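# Place two open cubes on the black strip's end squares

## Task

Put the two open cubes onto the black strip so that each one sits on a different end square of its four squares and is aligned with that square. Neither of the two middle squares may have anything on it.

## Robot and tools

ROBOT. There are two arms, left_arm and right_arm, each on its own carriage (left_rail and right_rail) on one shared floor track. left_arm carries a left hand and right_arm a right hand; the left hand is a mirror image. Each hand has three fingers (index, middle, ring) and a thumb, with rubber caps on the fingertips.

SCENE FRAME. Results give positions in metres in a frame fixed to the table. The table top is z = 0 and +z is up. +x is the direction the arms face, and +y is toward their left. The track runs along y at x = 0, and y = 0 is the middle of the track. The table starts at x = 0.17. Each arm base sits at x = 0, y = its carriage position_m, z = 0.04. left_rail is always the carriage on the +y side. Anything that falls off the table fails the task, and so does anything set on the track or on the metal strip beside the table.

HAND-POINT AXES. Arm offsets use each hand point's own axes. +z runs along the straight fingers toward their tips, and +y points out of the palm face. On the right hand, +x points away from the thumb; on the left hand, +x points toward the thumb. A fixed mast near the wrist on the palm side can strike objects.

THE 48-NUMBER ROW. Every row holds 24 numbers for the left side followed by 24 for the right. Each 24-number block is laid out as follows:
- dx, dy, dz, rx, ry, rz: an offset from that arm's current Hand target, in the Hand target's own axes. 1.0 equals 0.6 m, or 180 degrees for rotation. rx, ry, rz together form a single rotation vector.
- 16 hinge goals, in this order: index_mcp, index_abd, index_pip, index_dip, middle_mcp, middle_abd, middle_pip, middle_dip, ring_mcp, ring_abd, ring_pip, ring_dip, thumb_cmc, thumb_axl, thumb_mcp, thumb_ipl. Each maps -1..1 linearly between the hinge's two stops. Moving toward -1 curls a finger toward the palm, and thumb_cmc toward -1 swings the thumb in front of the palm.
- current_limit: -1..1 maps to 0..550 mA. It starts at +0.4.
- speed: the motors run at (speed+1)/2 of 8.5 rad/s. It starts at -0.6.
All values must lie in [-1, 1]. A zero in a hand column is a real goal. To leave a hand unchanged, send back its hand_goal, hand_current_limit and hand_speed. Sending all six pose numbers as 0 re-commands the arm's current Hand target.

TOOLS
- execute_actions(actions, cameras). Each action can contain:
  - "rows": up to 15 rows, applied one per 1/30 s control step. Every row's offset counts from the Hand target as it stood when the action began, not from the previous row. A new action or call starts from the updated Hand target.
  - "steps": 1 to 450, default 15. After the last row, the arm keeps heading to that row's target.
  - "until": conditions on rail fields, or {"all": {"status": "ended"}} / {"any": {...}}. Numeric comparisons need an operator: =, !=, <, <=, >, >=.
  - Rail commands, e.g. {"left_rail": {"position_m": x}}. Also available: speed_m_s (0.01 to 1), acceleration_factor (0.1 to 1) and {"stop": true}.
  position_m ranges from -0.8 to 1.5 for left_rail and from -1.5 to 0.8 for right_rail. Any value out of range rejects the whole call. An empty actions list returns images and the scene number.
- move(target, speed, blend, stop_force, zero, blocking, cameras). This is a planned straight-line path.
  - target: one 48-number row, or a list of up to 15 rows. Every row is an offset from the same starting Hand targets.
  - speed: 0.002 to 3.2 m/s, default 0.25.
  - blend: corner rounding in metres.
  - stop_force: 4 to 120 N. It ends an arm's path when the wrist sensor feels that much push against the motion. Don't rely on it when the hand rotates, and leave it out when backing away from a contact.
  - blocking=false returns after about 0.5 s.
  The result adds a "move:" line such as done, off_target, held or fault.
- wait(seconds 0..10): holds the last commands.
- stop(): brakes a running move.
- zoom_image(camera, region [x0, y0, x1, y1], at most 504x504 pixels): gives a closer view.
- zero_wrist_force(arm): re-zeroes that arm's wrist sensor.
- finished_scene(scene): ends the scene. The goal must still hold with the robot released.
Cameras: cam_high, cam_low, cam_bench_left, cam_bench_mid, cam_bench_right, cam_left_wrist, cam_right_wrist (all 896x504).

DRIVING A CARRIAGE. Send position_m, then wait with an action like {"steps": n, "until": {"left_rail": {"position_status": ["!=", "moving"]}}}. Acceleration is 0.68 m/s2 times acceleration_factor. A row's target moves along with its carriage, so let the carriage arrive before placing the hand. The carriages must stay roughly 0.7 to 0.78 m apart, or a drive can stop short.

STATUS WORDS AND RECOVERY. position_status reads one of: moving, done, contact_stop, time_out, stopped, stopped_with_arm, stopped_for_other_arm, stopped_for_other_carriage. position_answer reads taken or not_taken. After a stop, re-send position_m once things are still. If a move is running and a rail reads stopped_with_arm or stopped_for_other_arm, call stop before sending rows.

READING RESULTS. Each result lists:
- end_effector_position and quat_wxyz in the scene frame;
- the Hand target (the pose the next offsets count from);
- Joint positions and velocities: rail, then six joints;
- joint torques and wrist force/torque along the hand-point axes;
- hand_goal, hand_measured, hand_current_ma, and hand_state (moving, goal, blocked or overload).
If a hand rests short of its target, send the missing distance as a new offset.

CAUTIONS
- For smooth rows, ramp offsets gradually. An increase of 0.01 per row is about 0.18 m/s.
- The controller clips orientation changes to 32 degrees per step.
- Arms are stiff. Commanding even slightly past a firm contact can cause a fault.
- About 150 N of outside force, or the torque limits, stops the arm for 10 s. The limits are 300 N m (shoulders), 136 N m (elbow) and 49.1 N m (wrists).
- A finger motor running at 495 mA or more for 5 s shuts down.
- Avoid any contact between the two arms, and avoid passing close to an arm's own base.
- Don't drop or slam the cubes, and don't let go of them while they are moving. Hot motors can trigger a brake stop.
- A loose object may occasionally get nudged, so verify cube placement with the cameras before finishing.

Each tool is called after "Call:" by a JSON object that holds its "fn" and its "kwargs".

## Session

Call:
{"fn": "execute_actions", "kwargs": {"actions": []}}

Scene clock: 0.00 s.
left_arm: end_effector_position=(+0.3781, +1.0985, +0.6699) hand_goal=(+0.754, +0.000, +0.576, +0.696, +0.754, +0.000, +0.576, +0.696, +0.754, +0.000, +0.576, +0.696, +0.714, +0.678, +0.226, +0.168) hand_measured=(+0.754, +0.000, +0.576, +0.696, +0.754, +0.000, +0.576, +0.696, +0.754, +0.000, +0.576, +0.696, +0.714, +0.678, +0.226, +0.168) hand_current_ma=(+0, +0, +0, +0, +0, +0, +0, +0, +0, +0, +0, +0, +0, +0, +0, +0) hand_state=(goal, goal, goal, goal, goal, goal, goal, goal, goal, goal, goal, goal, goal, goal, goal, goal) hand_current_limit=0.40 hand_speed=-0.60 end_effector_quat_wxyz=(+0.000, +1.000, +0.000, +0.000) | right_arm: end_effector_position=(+0.3781, -0.9193, +0.6699) hand_goal=(+0.754, +0.000, +0.576, +0.696, +0.754, +0.000, +0.576, +0.696, +0.754, +0.000, +0.576, +0.696, +0.714, +0.678, +0.226, +0.168) hand_measured=(+0.754, +0.000, +0.576, +0.696, +0.754, +0.000, +0.576, +0.696, +0.754, +0.000, +0.576, +0.696, +0.714, +0.678, +0.226, +0.168) hand_current_ma=(+0, +0, +0, +0, +0, +0, +0, +0, +0, +0, +0, +0, +0, +0, +0, +0) hand_state=(goal, goal, goal, goal, goal, goal, goal, goal, goal, goal, goal, goal, goal, goal, goal, goal) hand_current_limit=0.40 hand_speed=-0.60 end_effector_quat_wxyz=(+0.000, +0.000, +1.000, +0.000)
Joint positions: left_arm=[1.105 -0.28 -1.775 1.606 1.739 1.571 -1.851] | right_arm=[-1.083 -0.281 -1.775 1.606 1.739 1.571 1.29]
Joint velocities: within noise
Joint torques (N m): no reading
Wrist force (N): no reading
Wrist torque (N m): no reading
Wrist force, peak (N): no reading
Hand target: left_arm +0.3781, +1.0985, +0.6699; +0.000, +1.000, +0.000, +0.000 | right_arm +0.3781, -0.9193, +0.6699; +0.000, +0.000, +1.000, +0.000
left_rail: position_m=1.105 position_status=done
right_rail: position_m=-1.083 position_status=done

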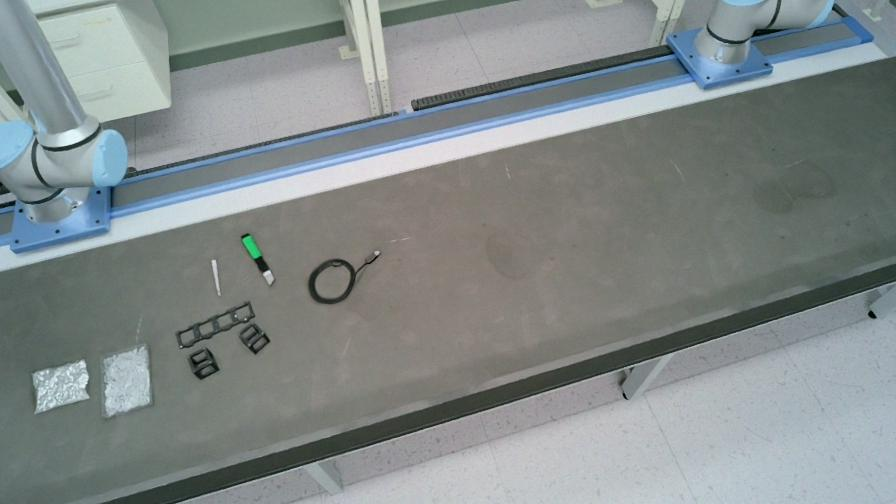

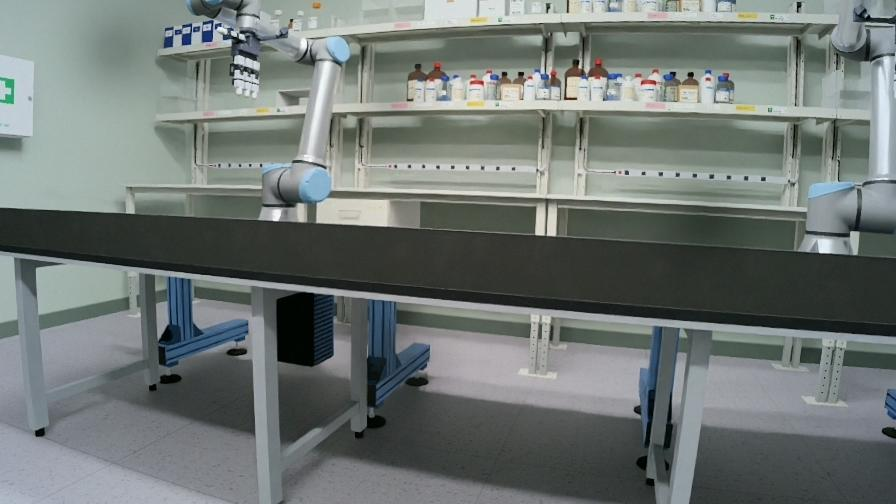

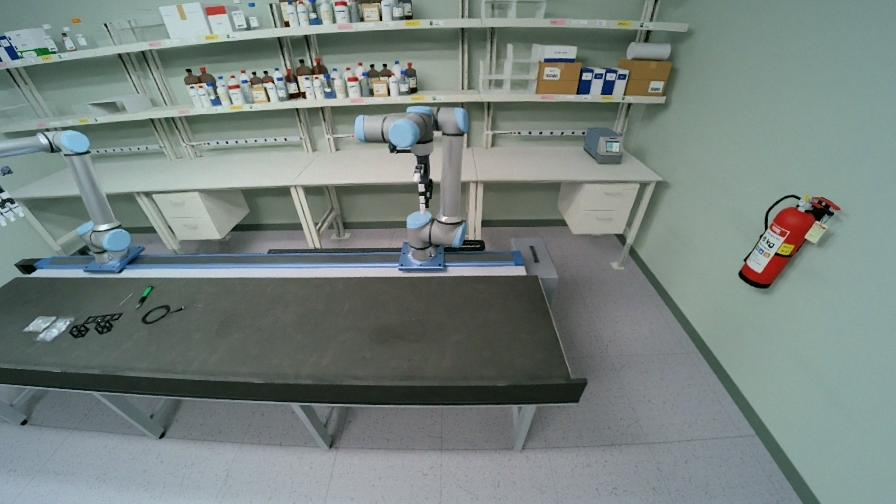

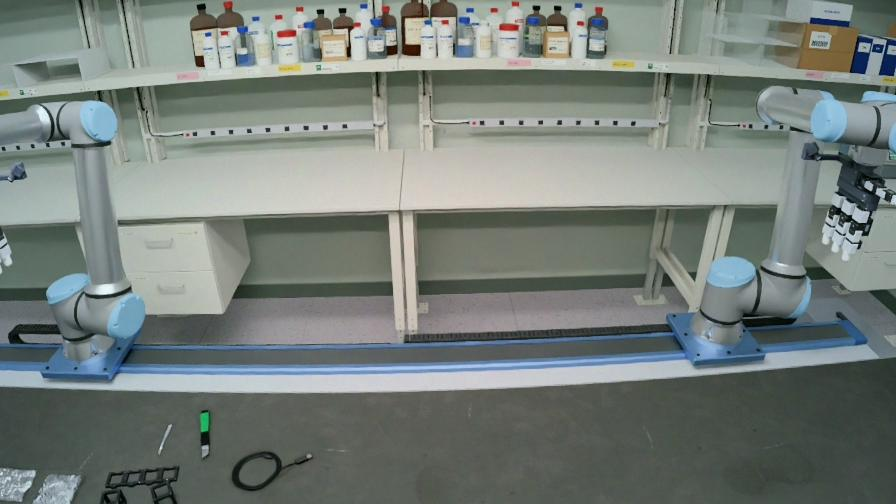

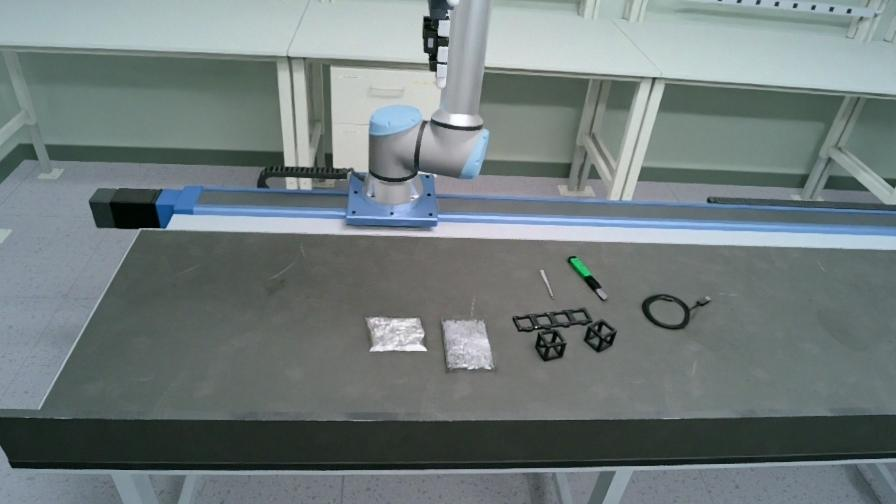

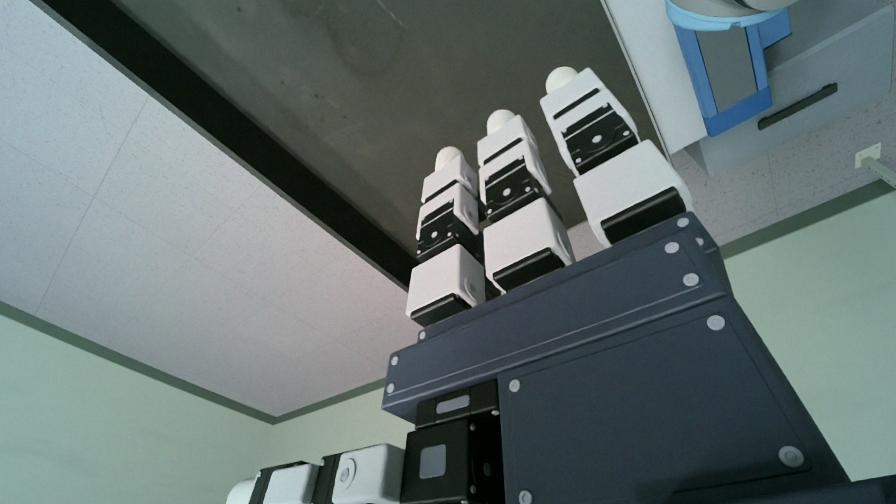

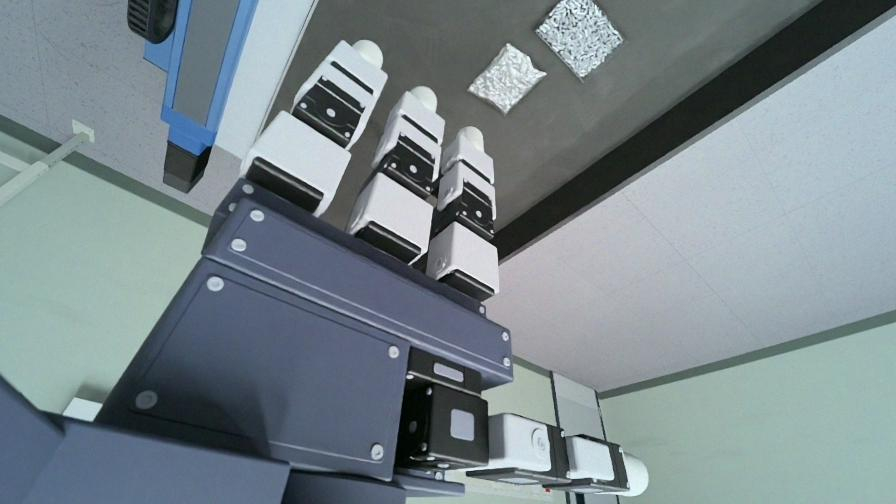

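Call:
{"fn": "zoom_image", "kwargs": {"camera": "cam_high", "region": [150, 220, 400, 400]}}

Call:
{"fn": "zoom_image", "kwargs": {"camera": "cam_bench_right", "region": [500, 240, 730, 370]}}

Scaled by 2.016 from the camera's 896x504 image, which has a finer 1280x720 frame.

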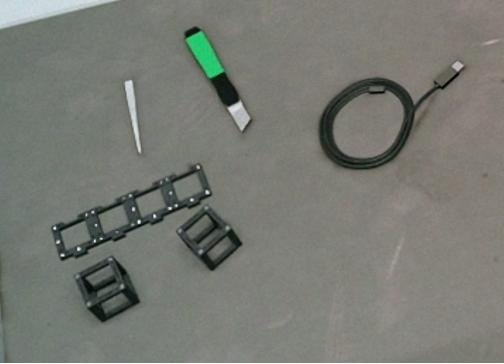

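Scaled by 2.191 from the camera's 896x504 image, which has a finer 1280x720 frame.

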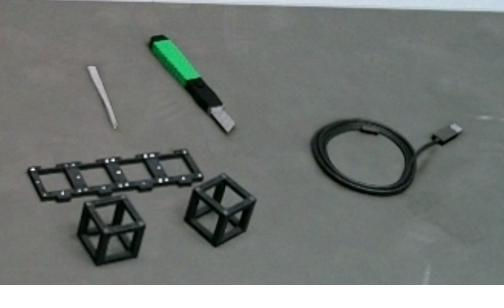

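Call:
{"fn": "move", "kwargs": {"target": [0,0,0,0,0,0,0.754,0,0.576,0.696,0.754,0,0.576,0.696,0.754,0,0.576,0.696,0.714,0.678,0.226,0.168,0.4,-0.6, -0.12,0.5,0.45,0.3849,-0.3849,-0.3849,0.754,0,0.576,0.696,0.754,0,0.576,0.696,0.754,0,0.576,0.696,0.714,0.678,0.226,0.168,0.4,-0.6], "speed": 0.2, "cameras": ["all"]}}

Scene clock: 15.17 s.
left_arm: end_effector_position=(+0.3781, +1.0985, +0.6699) hand_goal=(+0.754, +0.000, +0.576, +0.696, +0.754, +0.000, +0.576, +0.696, +0.754, +0.000, +0.576, +0.696, +0.714, +0.678, +0.226, +0.168) hand_measured=(+0.754, +0.000, +0.576, +0.696, +0.754, +0.000, +0.576, +0.696, +0.754, +0.000, +0.576, +0.696, +0.714, +0.678, +0.224, +0.168) hand_current_ma=(-2, +0, +1, +0, -2, +0, +1, +0, -2, +0, +1, +0, +0, -2, -6, -1) hand_state=(goal, goal, goal, goal, goal, goal, goal, goal, goal, goal, goal, goal, goal, goal, goal, goal) hand_current_limit=0.40 hand_speed=-0.60 end_effector_quat_wxyz=(+0.000, +1.000, +0.000, +0.000) | right_arm: end_effector_position=(+0.4501, -0.6193, +0.3999) hand_goal=(+0.754, +0.000, +0.576, +0.696, +0.754, +0.000, +0.576, +0.696, +0.754, +0.000, +0.576, +0.696, +0.714, +0.678, +0.226, +0.168) hand_measured=(+0.746, +0.000, +0.576, +0.696, +0.746, +0.000, +0.576, +0.696, +0.746, +0.000, +0.576, +0.696, +0.708, +0.678, +0.224, +0.168) hand_current_ma=(-10, +0, +0, +0, -11, +0, +0, +0, -9, +0, +0, +0, -7, +0, -2, +0) hand_state=(goal, goal, goal, goal, goal, goal, goal, goal, goal, goal, goal, goal, goal, goal, goal, goal) hand_current_limit=0.40 hand_speed=-0.60 end_effector_quat_wxyz=(+0.500, -0.500, +0.500, -0.500)
Joint positions: left_arm=[1.105 -0.281 -1.775 1.606 1.739 1.571 -1.851] | right_arm=[-1.083 0.772 -1.689 2.092 -0.403 2.343 0]
Joint torques (N m): left_arm=[3.96 -21.06 -39.58 3.29 0.6 -0.11] | right_arm=[12.66 -15.34 -31.66 -4.13 -3.33 -3.59]
Wrist force (N): left_arm=[0.4 -0.6 0.3] | right_arm=[-0.1 -1.7 -1.8]
Wrist torque (N m): left_arm=[-0.11 -0.04 0.05] | right_arm=[0.46 -0.27 -0.03]
Wrist force, peak (N): left_arm=[0.1 -1.3 0.2] | right_arm=[-0.1 -1.7 -1.8]
Hand target: left_arm +0.3781, +1.0985, +0.6699; +0.000, +1.000, +0.000, +0.000 | right_arm +0.4501, -0.6193, +0.3999; +0.500, -0.500, +0.500, -0.500
Off the commanded pose: left_arm 0.000 m, 0 deg | right_arm 0.000 m, 0 deg.
left_rail: position_m=1.105 position_status=done
right_rail: position_m=-1.083 position_status=done
move: done

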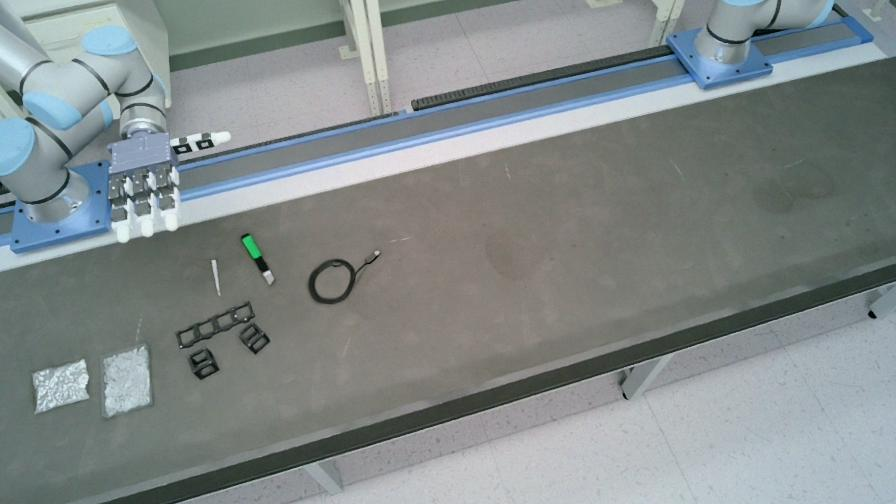

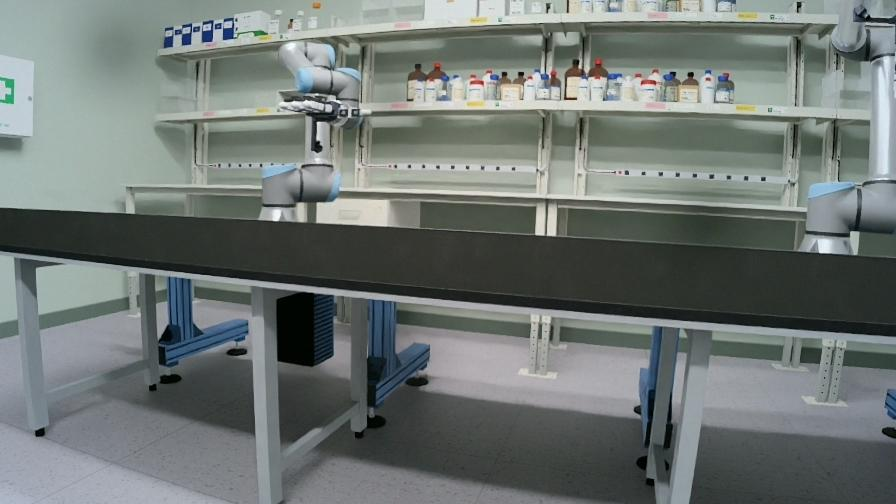

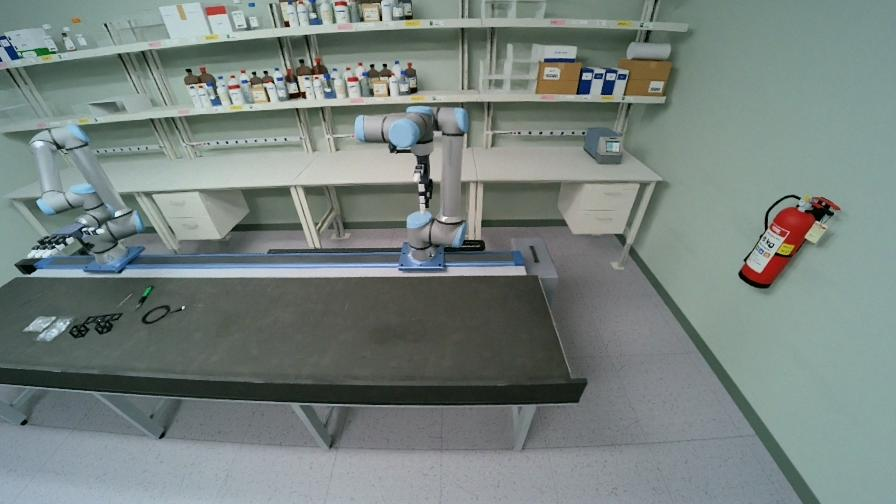

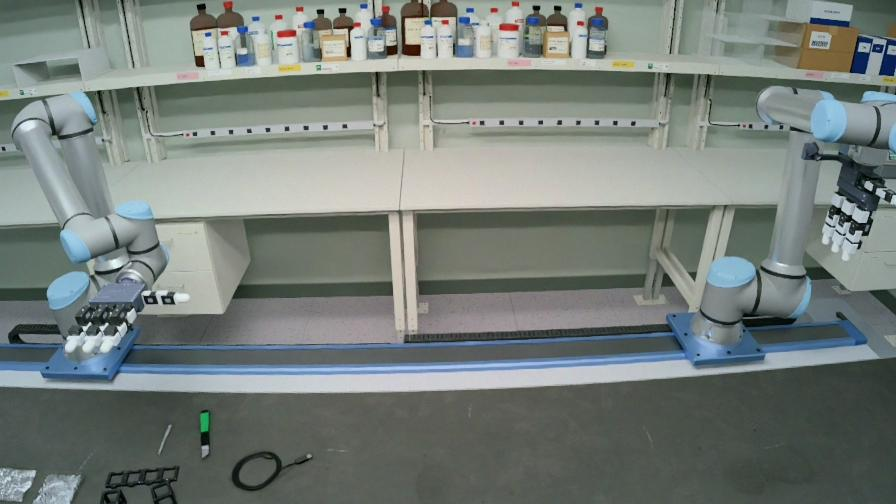

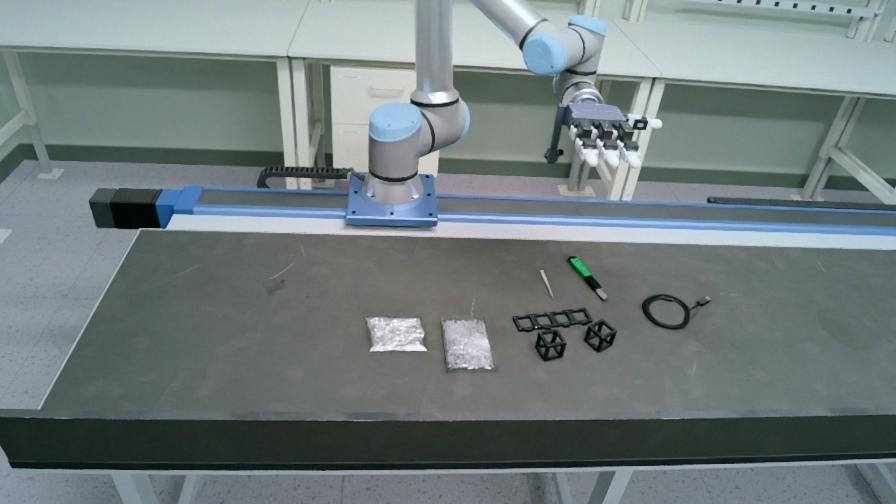

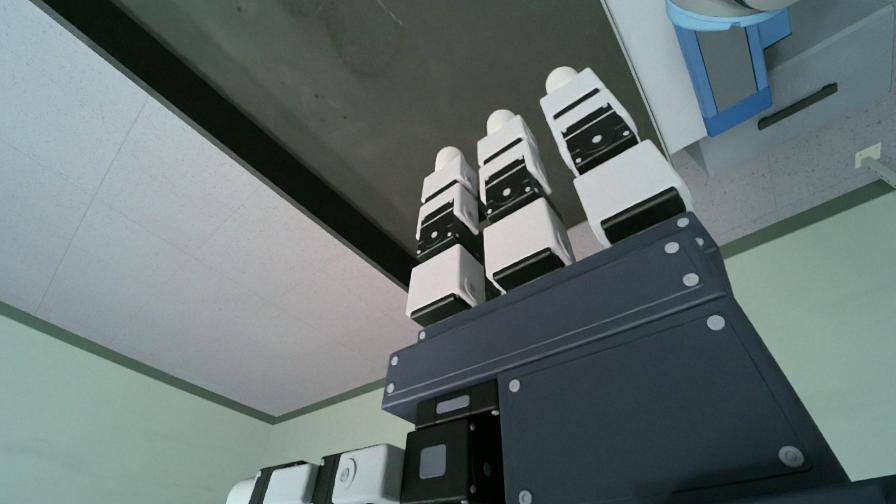

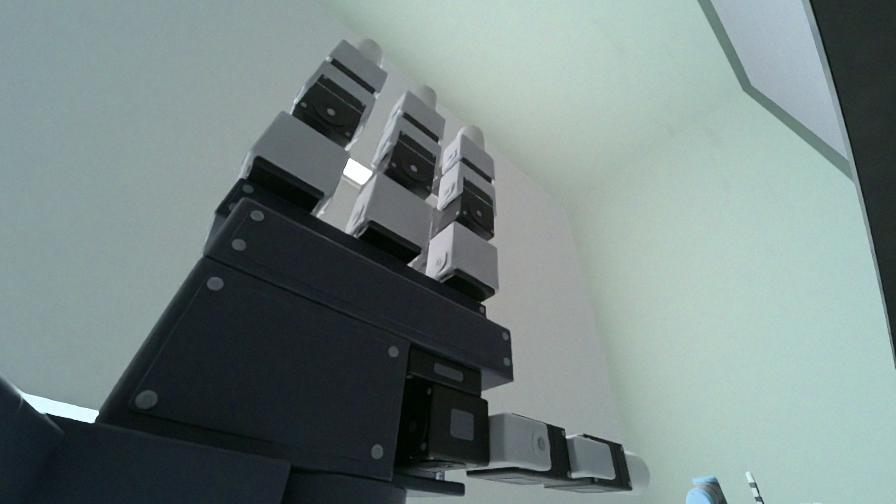

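Call:
{"fn": "move", "kwargs": {"target": [0,0,0,0,0,0,0.754,0,0.576,0.696,0.754,0,0.576,0.696,0.754,0,0.576,0.696,0.714,0.678,0.226,0.168,0.4,-0.6, -0.0333,0.3333,0.25,0,0,0,0.205,0,0.168,0.551,0.205,0,0.168,0.551,0.754,0,0.576,0.696,-0.686,0.678,-0.449,0.816,0.4,-0.6], "speed": 0.2, "cameras": ["cam_high","cam_bench_mid","cam_bench_right","cam_right_wrist"]}}

Call:
{"fn": "zoom_image", "kwargs": {"camera": "cam_bench_right", "region": [460, 180, 740, 400]}}

Call:
{"fn": "zoom_image", "kwargs": {"camera": "cam_high", "region": [120, 200, 400, 420]}}

Scene clock: 23.00 s.
left_arm: end_effector_position=(+0.3781, +1.0985, +0.6699) hand_goal=(+0.754, +0.000, +0.576, +0.696, +0.754, +0.000, +0.576, +0.696, +0.754, +0.000, +0.576, +0.696, +0.714, +0.678, +0.226, +0.168) hand_measured=(+0.754, +0.000, +0.576, +0.696, +0.754, +0.000, +0.576, +0.696, +0.754, +0.000, +0.576, +0.696, +0.714, +0.678, +0.224, +0.168) hand_current_ma=(-2, +0, +1, +0, -2, +0, +1, +0, -2, +0, +1, +0, +0, -2, -6, -1) hand_state=(goal, goal, goal, goal, goal, goal, goal, goal, goal, goal, goal, goal, goal, goal, goal, goal) hand_current_limit=0.40 hand_speed=-0.60 end_effector_quat_wxyz=(+0.000, +1.000, +0.000, +0.000) | right_arm: end_effector_position=(+0.6001, -0.5994, +0.2000) hand_goal=(+0.206, +0.000, +0.168, +0.552, +0.206, +0.000, +0.168, +0.552, +0.754, +0.000, +0.576, +0.696, -0.686, +0.678, -0.448, +0.816) hand_measured=(+0.200, +0.000, +0.170, +0.554, +0.200, +0.000, +0.170, +0.554, +0.746, +0.000, +0.576, +0.696, -0.682, +0.678, -0.442, +0.814) hand_current_ma=(-6, +0, +0, +1, -6, +0, +1, +2, -10, +0, +0, +0, +3, +0, +10, -2) hand_state=(goal, goal, goal, goal, goal, goal, goal, goal, goal, goal, goal, goal, goal, goal, goal, goal) hand_current_limit=0.40 hand_speed=-0.60 end_effector_quat_wxyz=(+0.500, -0.500, +0.500, -0.500)
Joint positions: left_arm=[1.105 -0.281 -1.775 1.606 1.739 1.571 -1.851] | right_arm=[-1.083 0.612 -1.315 2.112 -0.797 2.183 0]
Joint torques (N m): left_arm=[4.5 -21.4 -39.88 3.32 0.71 -0.23] | right_arm=[-14.53 -39.9 -45.3 -4.38 -3.31 -3.79]
Wrist force (N): left_arm=[0.7 -0.5 -0.1] | right_arm=[0.1 -1.5 -1.0]
Wrist torque (N m): left_arm=[-0.07 -0.09 0.08] | right_arm=[0.43 -0.28 0.02]
Wrist force, peak (N): left_arm=[0.6 -1.0 -0.2] | right_arm=[-0.1 -3.1 -2.6]
Hand target: left_arm +0.3781, +1.0985, +0.6699; +0.000, +1.000, +0.000, +0.000 | right_arm +0.6001, -0.5993, +0.1999; +0.500, -0.500, +0.500, -0.500
Off the commanded pose: left_arm 0.000 m, 0 deg | right_arm 0.000 m, 0 deg.
left_rail: position_m=1.105 position_status=done
right_rail: position_m=-1.083 position_status=done
move: done
Images, in order (width x height): cam_high 896x504, cam_bench_mid 896x504, cam_bench_right 896x504, cam_right_wrist 896x504.

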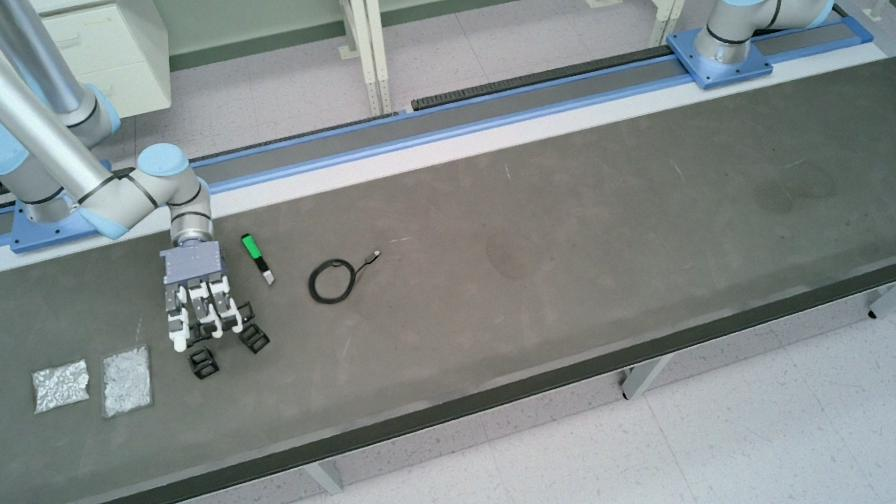

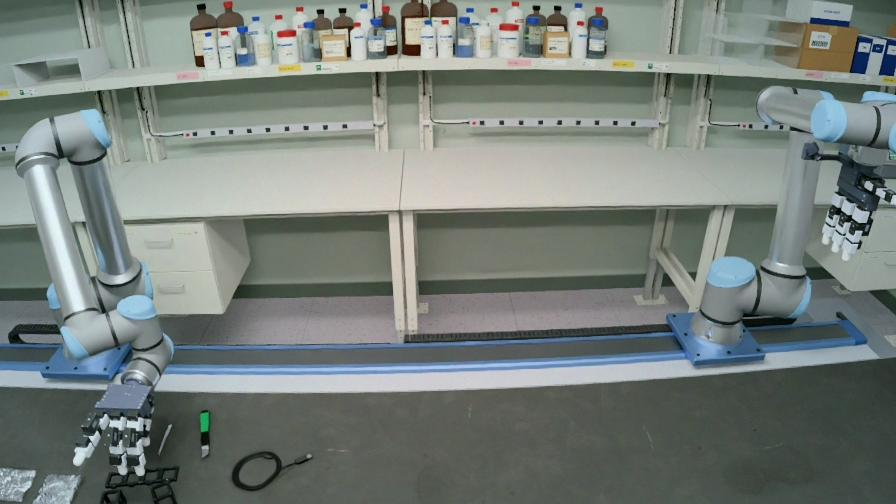

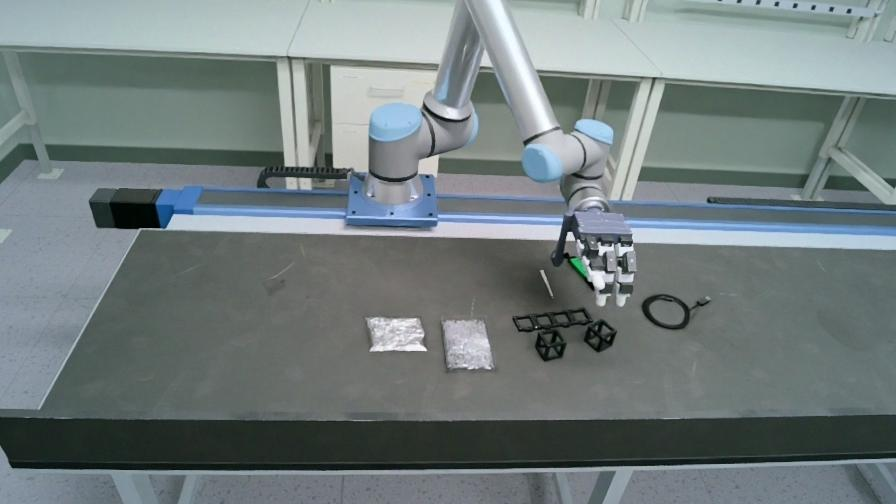

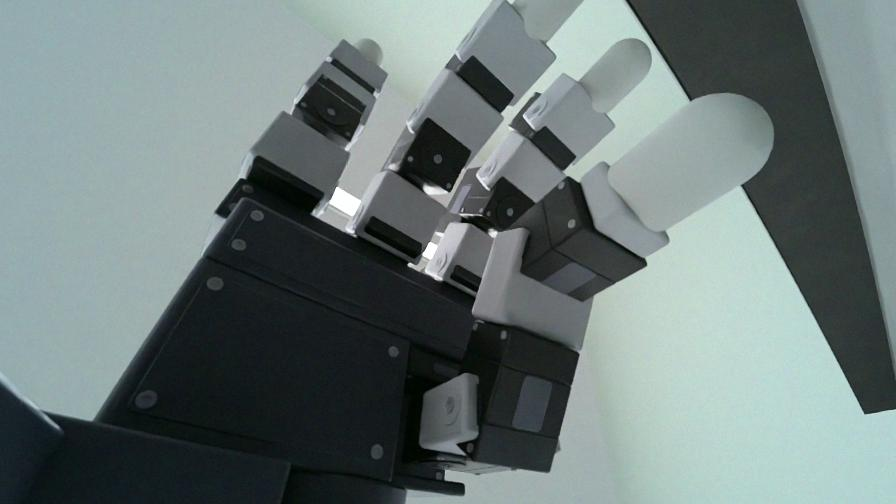

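Scaled by 1.800 from the camera's 896x504 image, which has a finer 1280x720 frame.

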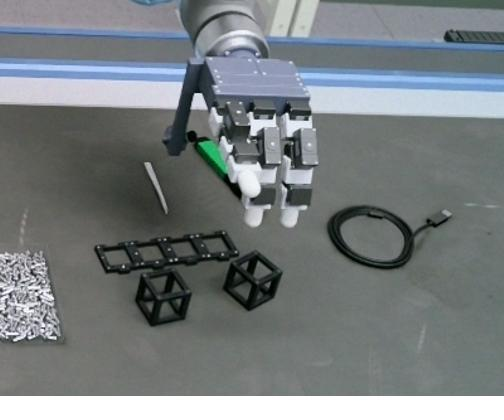

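Scaled by 1.800 from the camera's 896x504 image, which has a finer 1280x720 frame.

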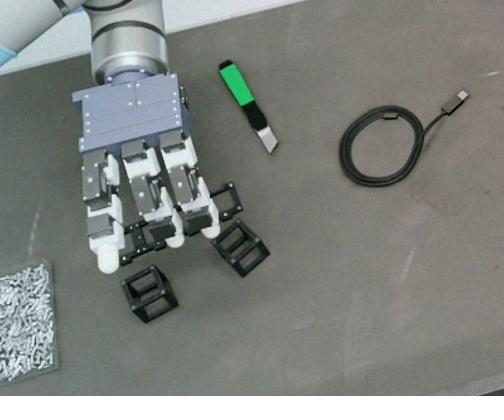

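Call:
{"fn": "move", "kwargs": {"target": [0,0,0,0,0,0,0.754,0,0.576,0.696,0.754,0,0.576,0.696,0.754,0,0.576,0.696,0.714,0.678,0.226,0.168,0.4,-0.6, 0.0333,0,-0.3,0,0,0,0.205,0,0.168,0.551,0.205,0,0.168,0.551,0.754,0,0.576,0.696,-0.686,0.678,-0.449,0.816,0.4,-0.6], "speed": 0.25, "cameras": ["cam_high","cam_bench_mid","cam_bench_right"]}}

Call:
{"fn": "zoom_image", "kwargs": {"camera": "cam_bench_right", "region": [505, 295, 625, 370]}}

Call:
{"fn": "zoom_image", "kwargs": {"camera": "cam_high", "region": [170, 295, 280, 385]}}

Call:
{"fn": "zoom_image", "kwargs": {"camera": "cam_bench_mid", "region": [80, 430, 210, 504]}}

Scene clock: 26.63 s.
left_arm: end_effector_position=(+0.3781, +1.0985, +0.6699) hand_goal=(+0.754, +0.000, +0.576, +0.696, +0.754, +0.000, +0.576, +0.696, +0.754, +0.000, +0.576, +0.696, +0.714, +0.678, +0.226, +0.168) hand_measured=(+0.754, +0.000, +0.576, +0.696, +0.754, +0.000, +0.576, +0.696, +0.754, +0.000, +0.576, +0.696, +0.714, +0.678, +0.224, +0.168) hand_current_ma=(-2, +0, +1, +0, -2, +0, +1, +0, -2, +0, +1, +0, +0, -2, -6, -1) hand_state=(goal, goal, goal, goal, goal, goal, goal, goal, goal, goal, goal, goal, goal, goal, goal, goal) hand_current_limit=0.40 hand_speed=-0.60 end_effector_quat_wxyz=(+0.000, +1.000, +0.000, +0.000) | right_arm: end_effector_position=(+0.4202, -0.6193, +0.1999) hand_goal=(+0.206, +0.000, +0.168, +0.552, +0.206, +0.000, +0.168, +0.552, +0.754, +0.000, +0.576, +0.696, -0.686, +0.678, -0.448, +0.816) hand_measured=(+0.200, +0.000, +0.170, +0.554, +0.200, +0.000, +0.170, +0.554, +0.746, +0.000, +0.576, +0.696, -0.682, +0.678, -0.442, +0.814) hand_current_ma=(-7, +0, +0, +1, -7, +0, +1, +2, -10, +0, +0, +0, +3, +0, +9, -2) hand_state=(goal, goal, goal, goal, goal, goal, goal, goal, goal, goal, goal, goal, goal, goal, goal, goal) hand_current_limit=0.40 hand_speed=-0.60 end_effector_quat_wxyz=(+0.500, -0.500, +0.500, -0.500)
Joint positions: left_arm=[1.105 -0.281 -1.775 1.606 1.739 1.571 -1.851] | right_arm=[-1.083 0.82 -1.473 2.314 -0.841 2.39 0]
Joint torques (N m): left_arm=[4.14 -21.83 -39.51 3.32 0.62 -0.09] | right_arm=[11.94 -56.4 -19.09 0.32 3.34 -3.93]
Wrist force (N): left_arm=[0.3 -1.2 0.0] | right_arm=[-0.6 -0.8 -1.2]
Wrist torque (N m): left_arm=[-0.15 -0.03 0.06] | right_arm=[0.49 -0.21 -0.04]
Wrist force, peak (N): left_arm=[0.2 -1.3 -0.1] | right_arm=[-0.1 -1.0 -2.8]
Hand target: left_arm +0.3781, +1.0985, +0.6699; +0.000, +1.000, +0.000, +0.000 | right_arm +0.4201, -0.6193, +0.1999; +0.500, -0.500, +0.500, -0.500
Off the commanded pose: left_arm 0.000 m, 0 deg | right_arm 0.000 m, 0 deg.
left_rail: position_m=1.105 position_status=done
right_rail: position_m=-1.083 position_status=done
move: done
Images, in order (width x height): cam_high 896x504, cam_bench_mid 896x504, cam_bench_right 896x504.

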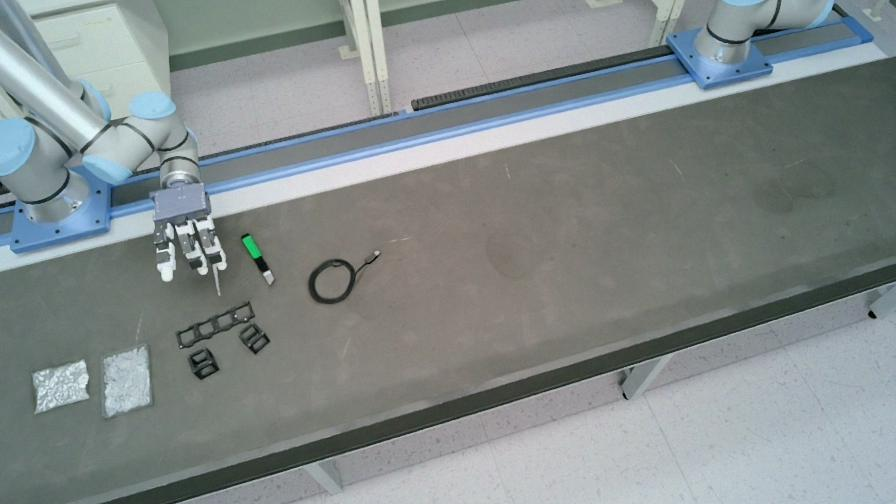

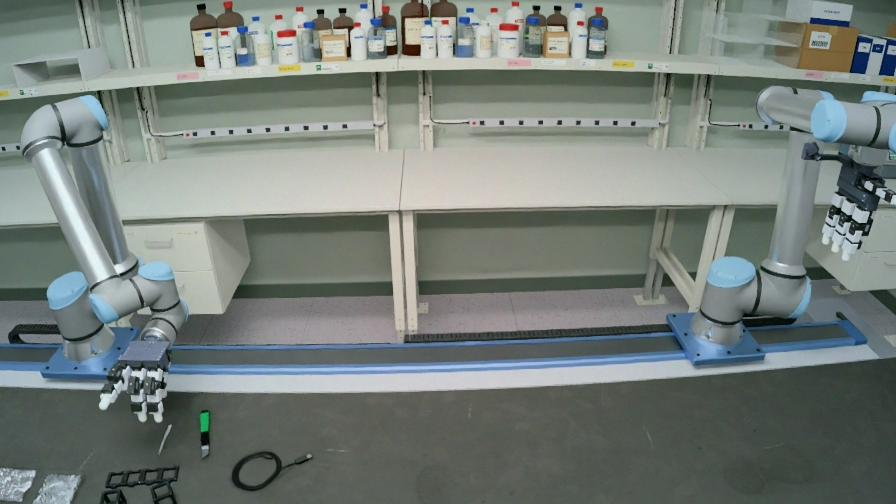

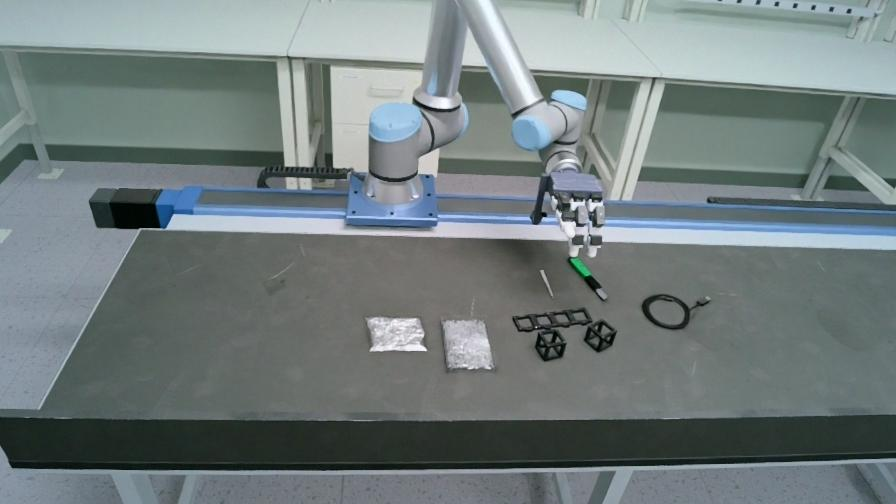

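Scaled by 4.200 from the camera's 896x504 image, which has a finer 1280x720 frame.

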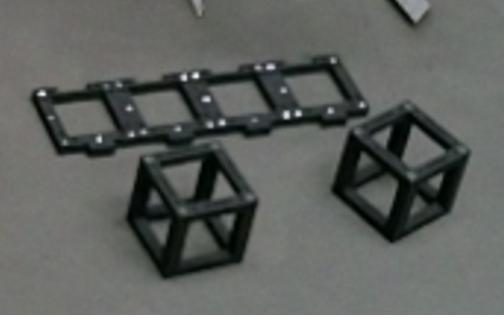

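Scaled by 4.582 from the camera's 896x504 image, which has a finer 1280x720 frame.

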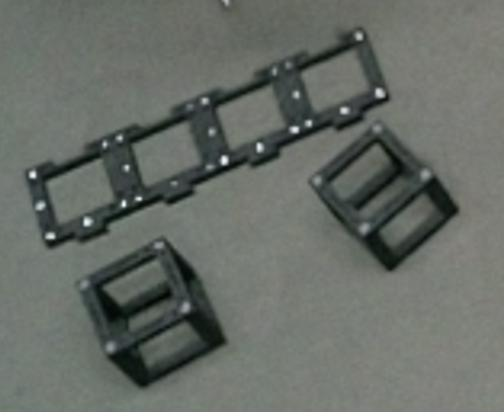

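Scaled by 3.877 from the camera's 896x504 image, which has a finer 1280x720 frame.

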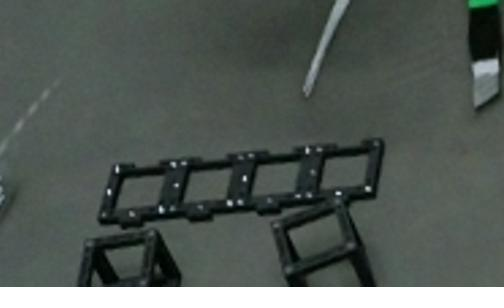

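Call:
{"fn": "move", "kwargs": {"target": [0,0,0,0,0,0,0.754,0,0.576,0.696,0.754,0,0.576,0.696,0.754,0,0.576,0.696,0.714,0.678,0.226,0.168,0.4,-0.6, 0.163,0.05,0.41,0,-0.0667,0,0.205,0,0.168,0.551,0.205,0,0.168,0.551,0.754,0,0.576,0.696,-0.686,0.678,-0.449,0.816,0.4,-0.6], "speed": 0.25, "cameras": ["cam_high","cam_bench_mid","cam_bench_right","cam_right_wrist"]}}

Call:
{"fn": "zoom_image", "kwargs": {"camera": "cam_bench_right", "region": [485, 250, 645, 370]}}

Call:
{"fn": "zoom_image", "kwargs": {"camera": "cam_high", "region": [140, 275, 300, 395]}}

Scene clock: 30.93 s.
left_arm: end_effector_position=(+0.3781, +1.0985, +0.6699) hand_goal=(+0.754, +0.000, +0.576, +0.696, +0.754, +0.000, +0.576, +0.696, +0.754, +0.000, +0.576, +0.696, +0.714, +0.678, +0.226, +0.168) hand_measured=(+0.754, +0.000, +0.576, +0.696, +0.754, +0.000, +0.576, +0.696, +0.754, +0.000, +0.576, +0.696, +0.714, +0.678, +0.224, +0.168) hand_current_ma=(-2, +0, +1, +0, -2, +0, +1, +0, -2, +0, +1, +0, +0, -2, -6, -1) hand_state=(goal, goal, goal, goal, goal, goal, goal, goal, goal, goal, goal, goal, goal, goal, goal, goal) hand_current_limit=0.40 hand_speed=-0.60 end_effector_quat_wxyz=(+0.000, +1.000, +0.000, +0.000) | right_arm: end_effector_position=(+0.6661, -0.7171, +0.1700) hand_goal=(+0.206, +0.000, +0.168, +0.552, +0.206, +0.000, +0.168, +0.552, +0.754, +0.000, +0.576, +0.696, -0.686, +0.678, -0.448, +0.816) hand_measured=(+0.200, +0.000, +0.170, +0.554, +0.200, +0.000, +0.170, +0.554, +0.746, +0.000, +0.576, +0.696, -0.684, +0.678, -0.442, +0.814) hand_current_ma=(-7, +0, +0, +1, -7, +0, +1, +2, -10, +0, +0, +0, +2, +0, +9, -2) hand_state=(goal, goal, goal, goal, goal, goal, goal, goal, goal, goal, goal, goal, goal, goal, goal, goal) hand_current_limit=0.40 hand_speed=-0.60 end_effector_quat_wxyz=(+0.550, -0.550, +0.445, -0.445)
Joint positions: left_arm=[1.105 -0.281 -1.775 1.606 1.739 1.571 -1.851] | right_arm=[-1.083 0.256 -1.356 2.247 -0.891 1.618 0]
Joint torques (N m): left_arm=[4.32 -21.72 -39.45 3.23 0.76 -0.12] | right_arm=[-10.65 -32.7 -42.92 -4.58 -3.22 4.15]
Wrist force (N): left_arm=[0.0 -0.8 0.0] | right_arm=[0.1 -1.3 -1.0]
Wrist torque (N m): left_arm=[-0.11 0.01 0.03] | right_arm=[0.44 -0.20 -0.11]
Wrist force, peak (N): left_arm=[0.7 -1.1 0.2] | right_arm=[-1.1 -1.1 -2.7]
Hand target: left_arm +0.3781, +1.0985, +0.6699; +0.000, +1.000, +0.000, +0.000 | right_arm +0.6661, -0.7171, +0.1700; +0.550, -0.550, +0.445, -0.445
Off the commanded pose: left_arm 0.000 m, 0 deg | right_arm 0.000 m, 0 deg.
left_rail: position_m=1.105 position_status=done
right_rail: position_m=-1.083 position_status=done
move: done
Images, in order (width x height): cam_high 896x504, cam_bench_mid 896x504, cam_bench_right 896x504, cam_right_wrist 896x504.

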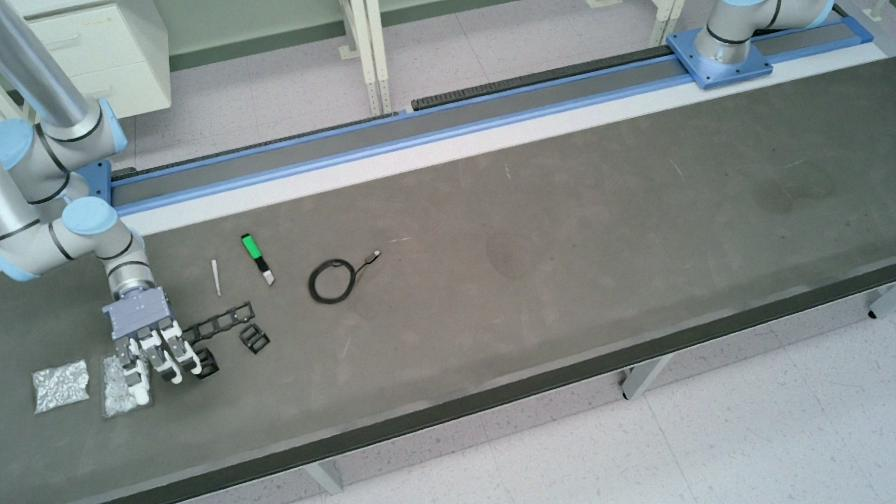

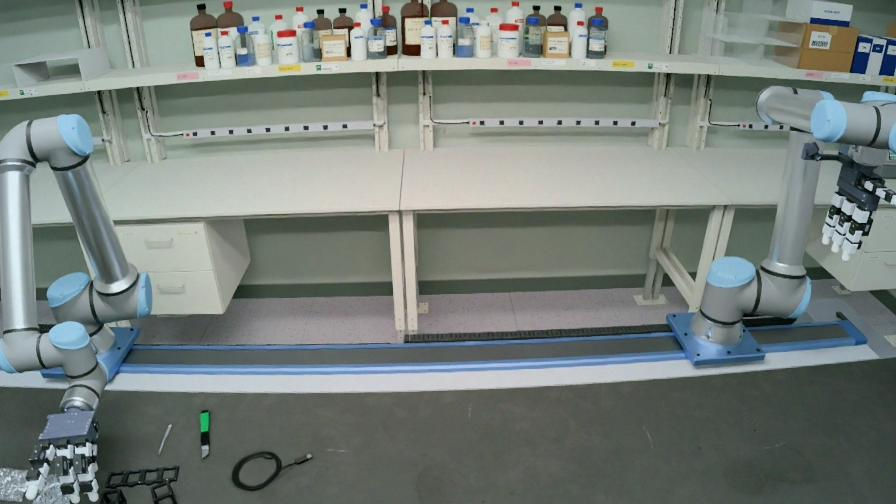

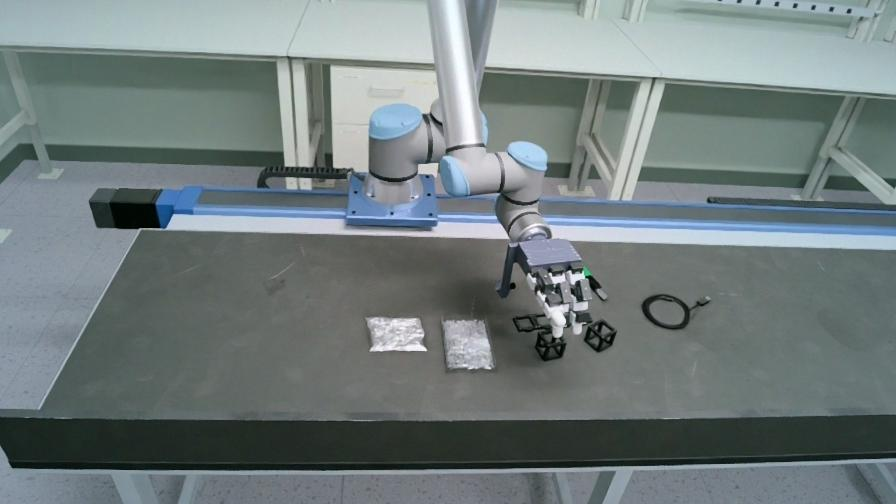

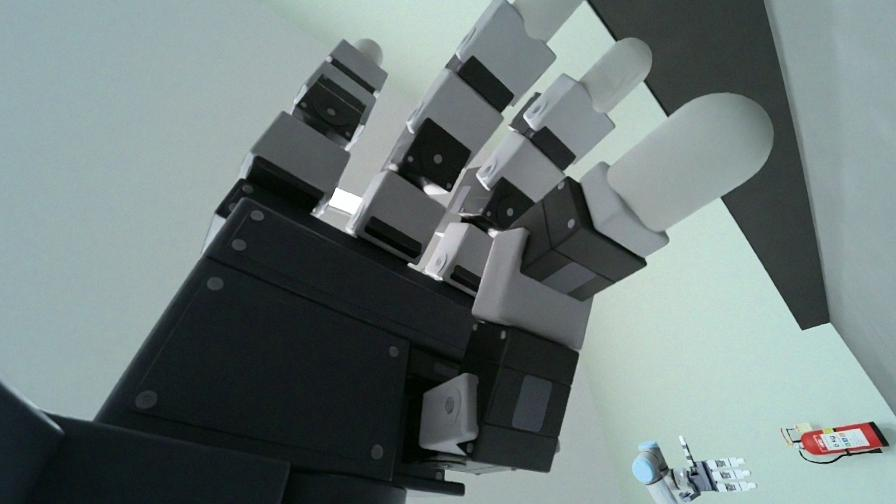

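Scaled by 3.150 from the camera's 896x504 image, which has a finer 1280x720 frame.

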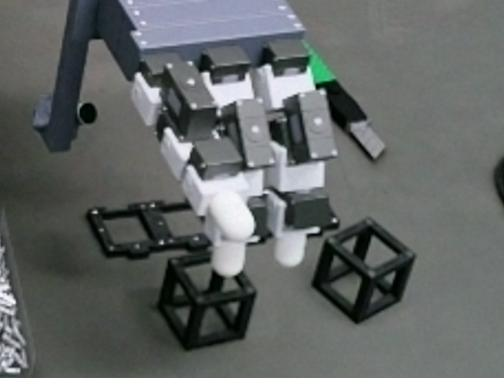

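Scaled by 3.150 from the camera's 896x504 image, which has a finer 1280x720 frame.

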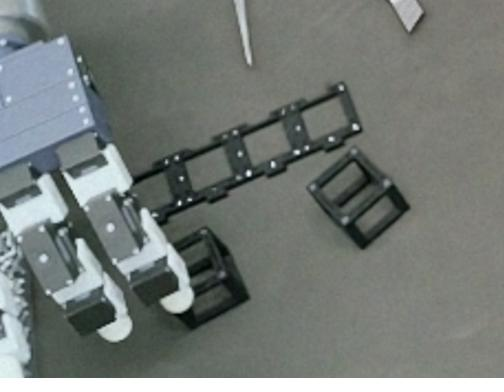

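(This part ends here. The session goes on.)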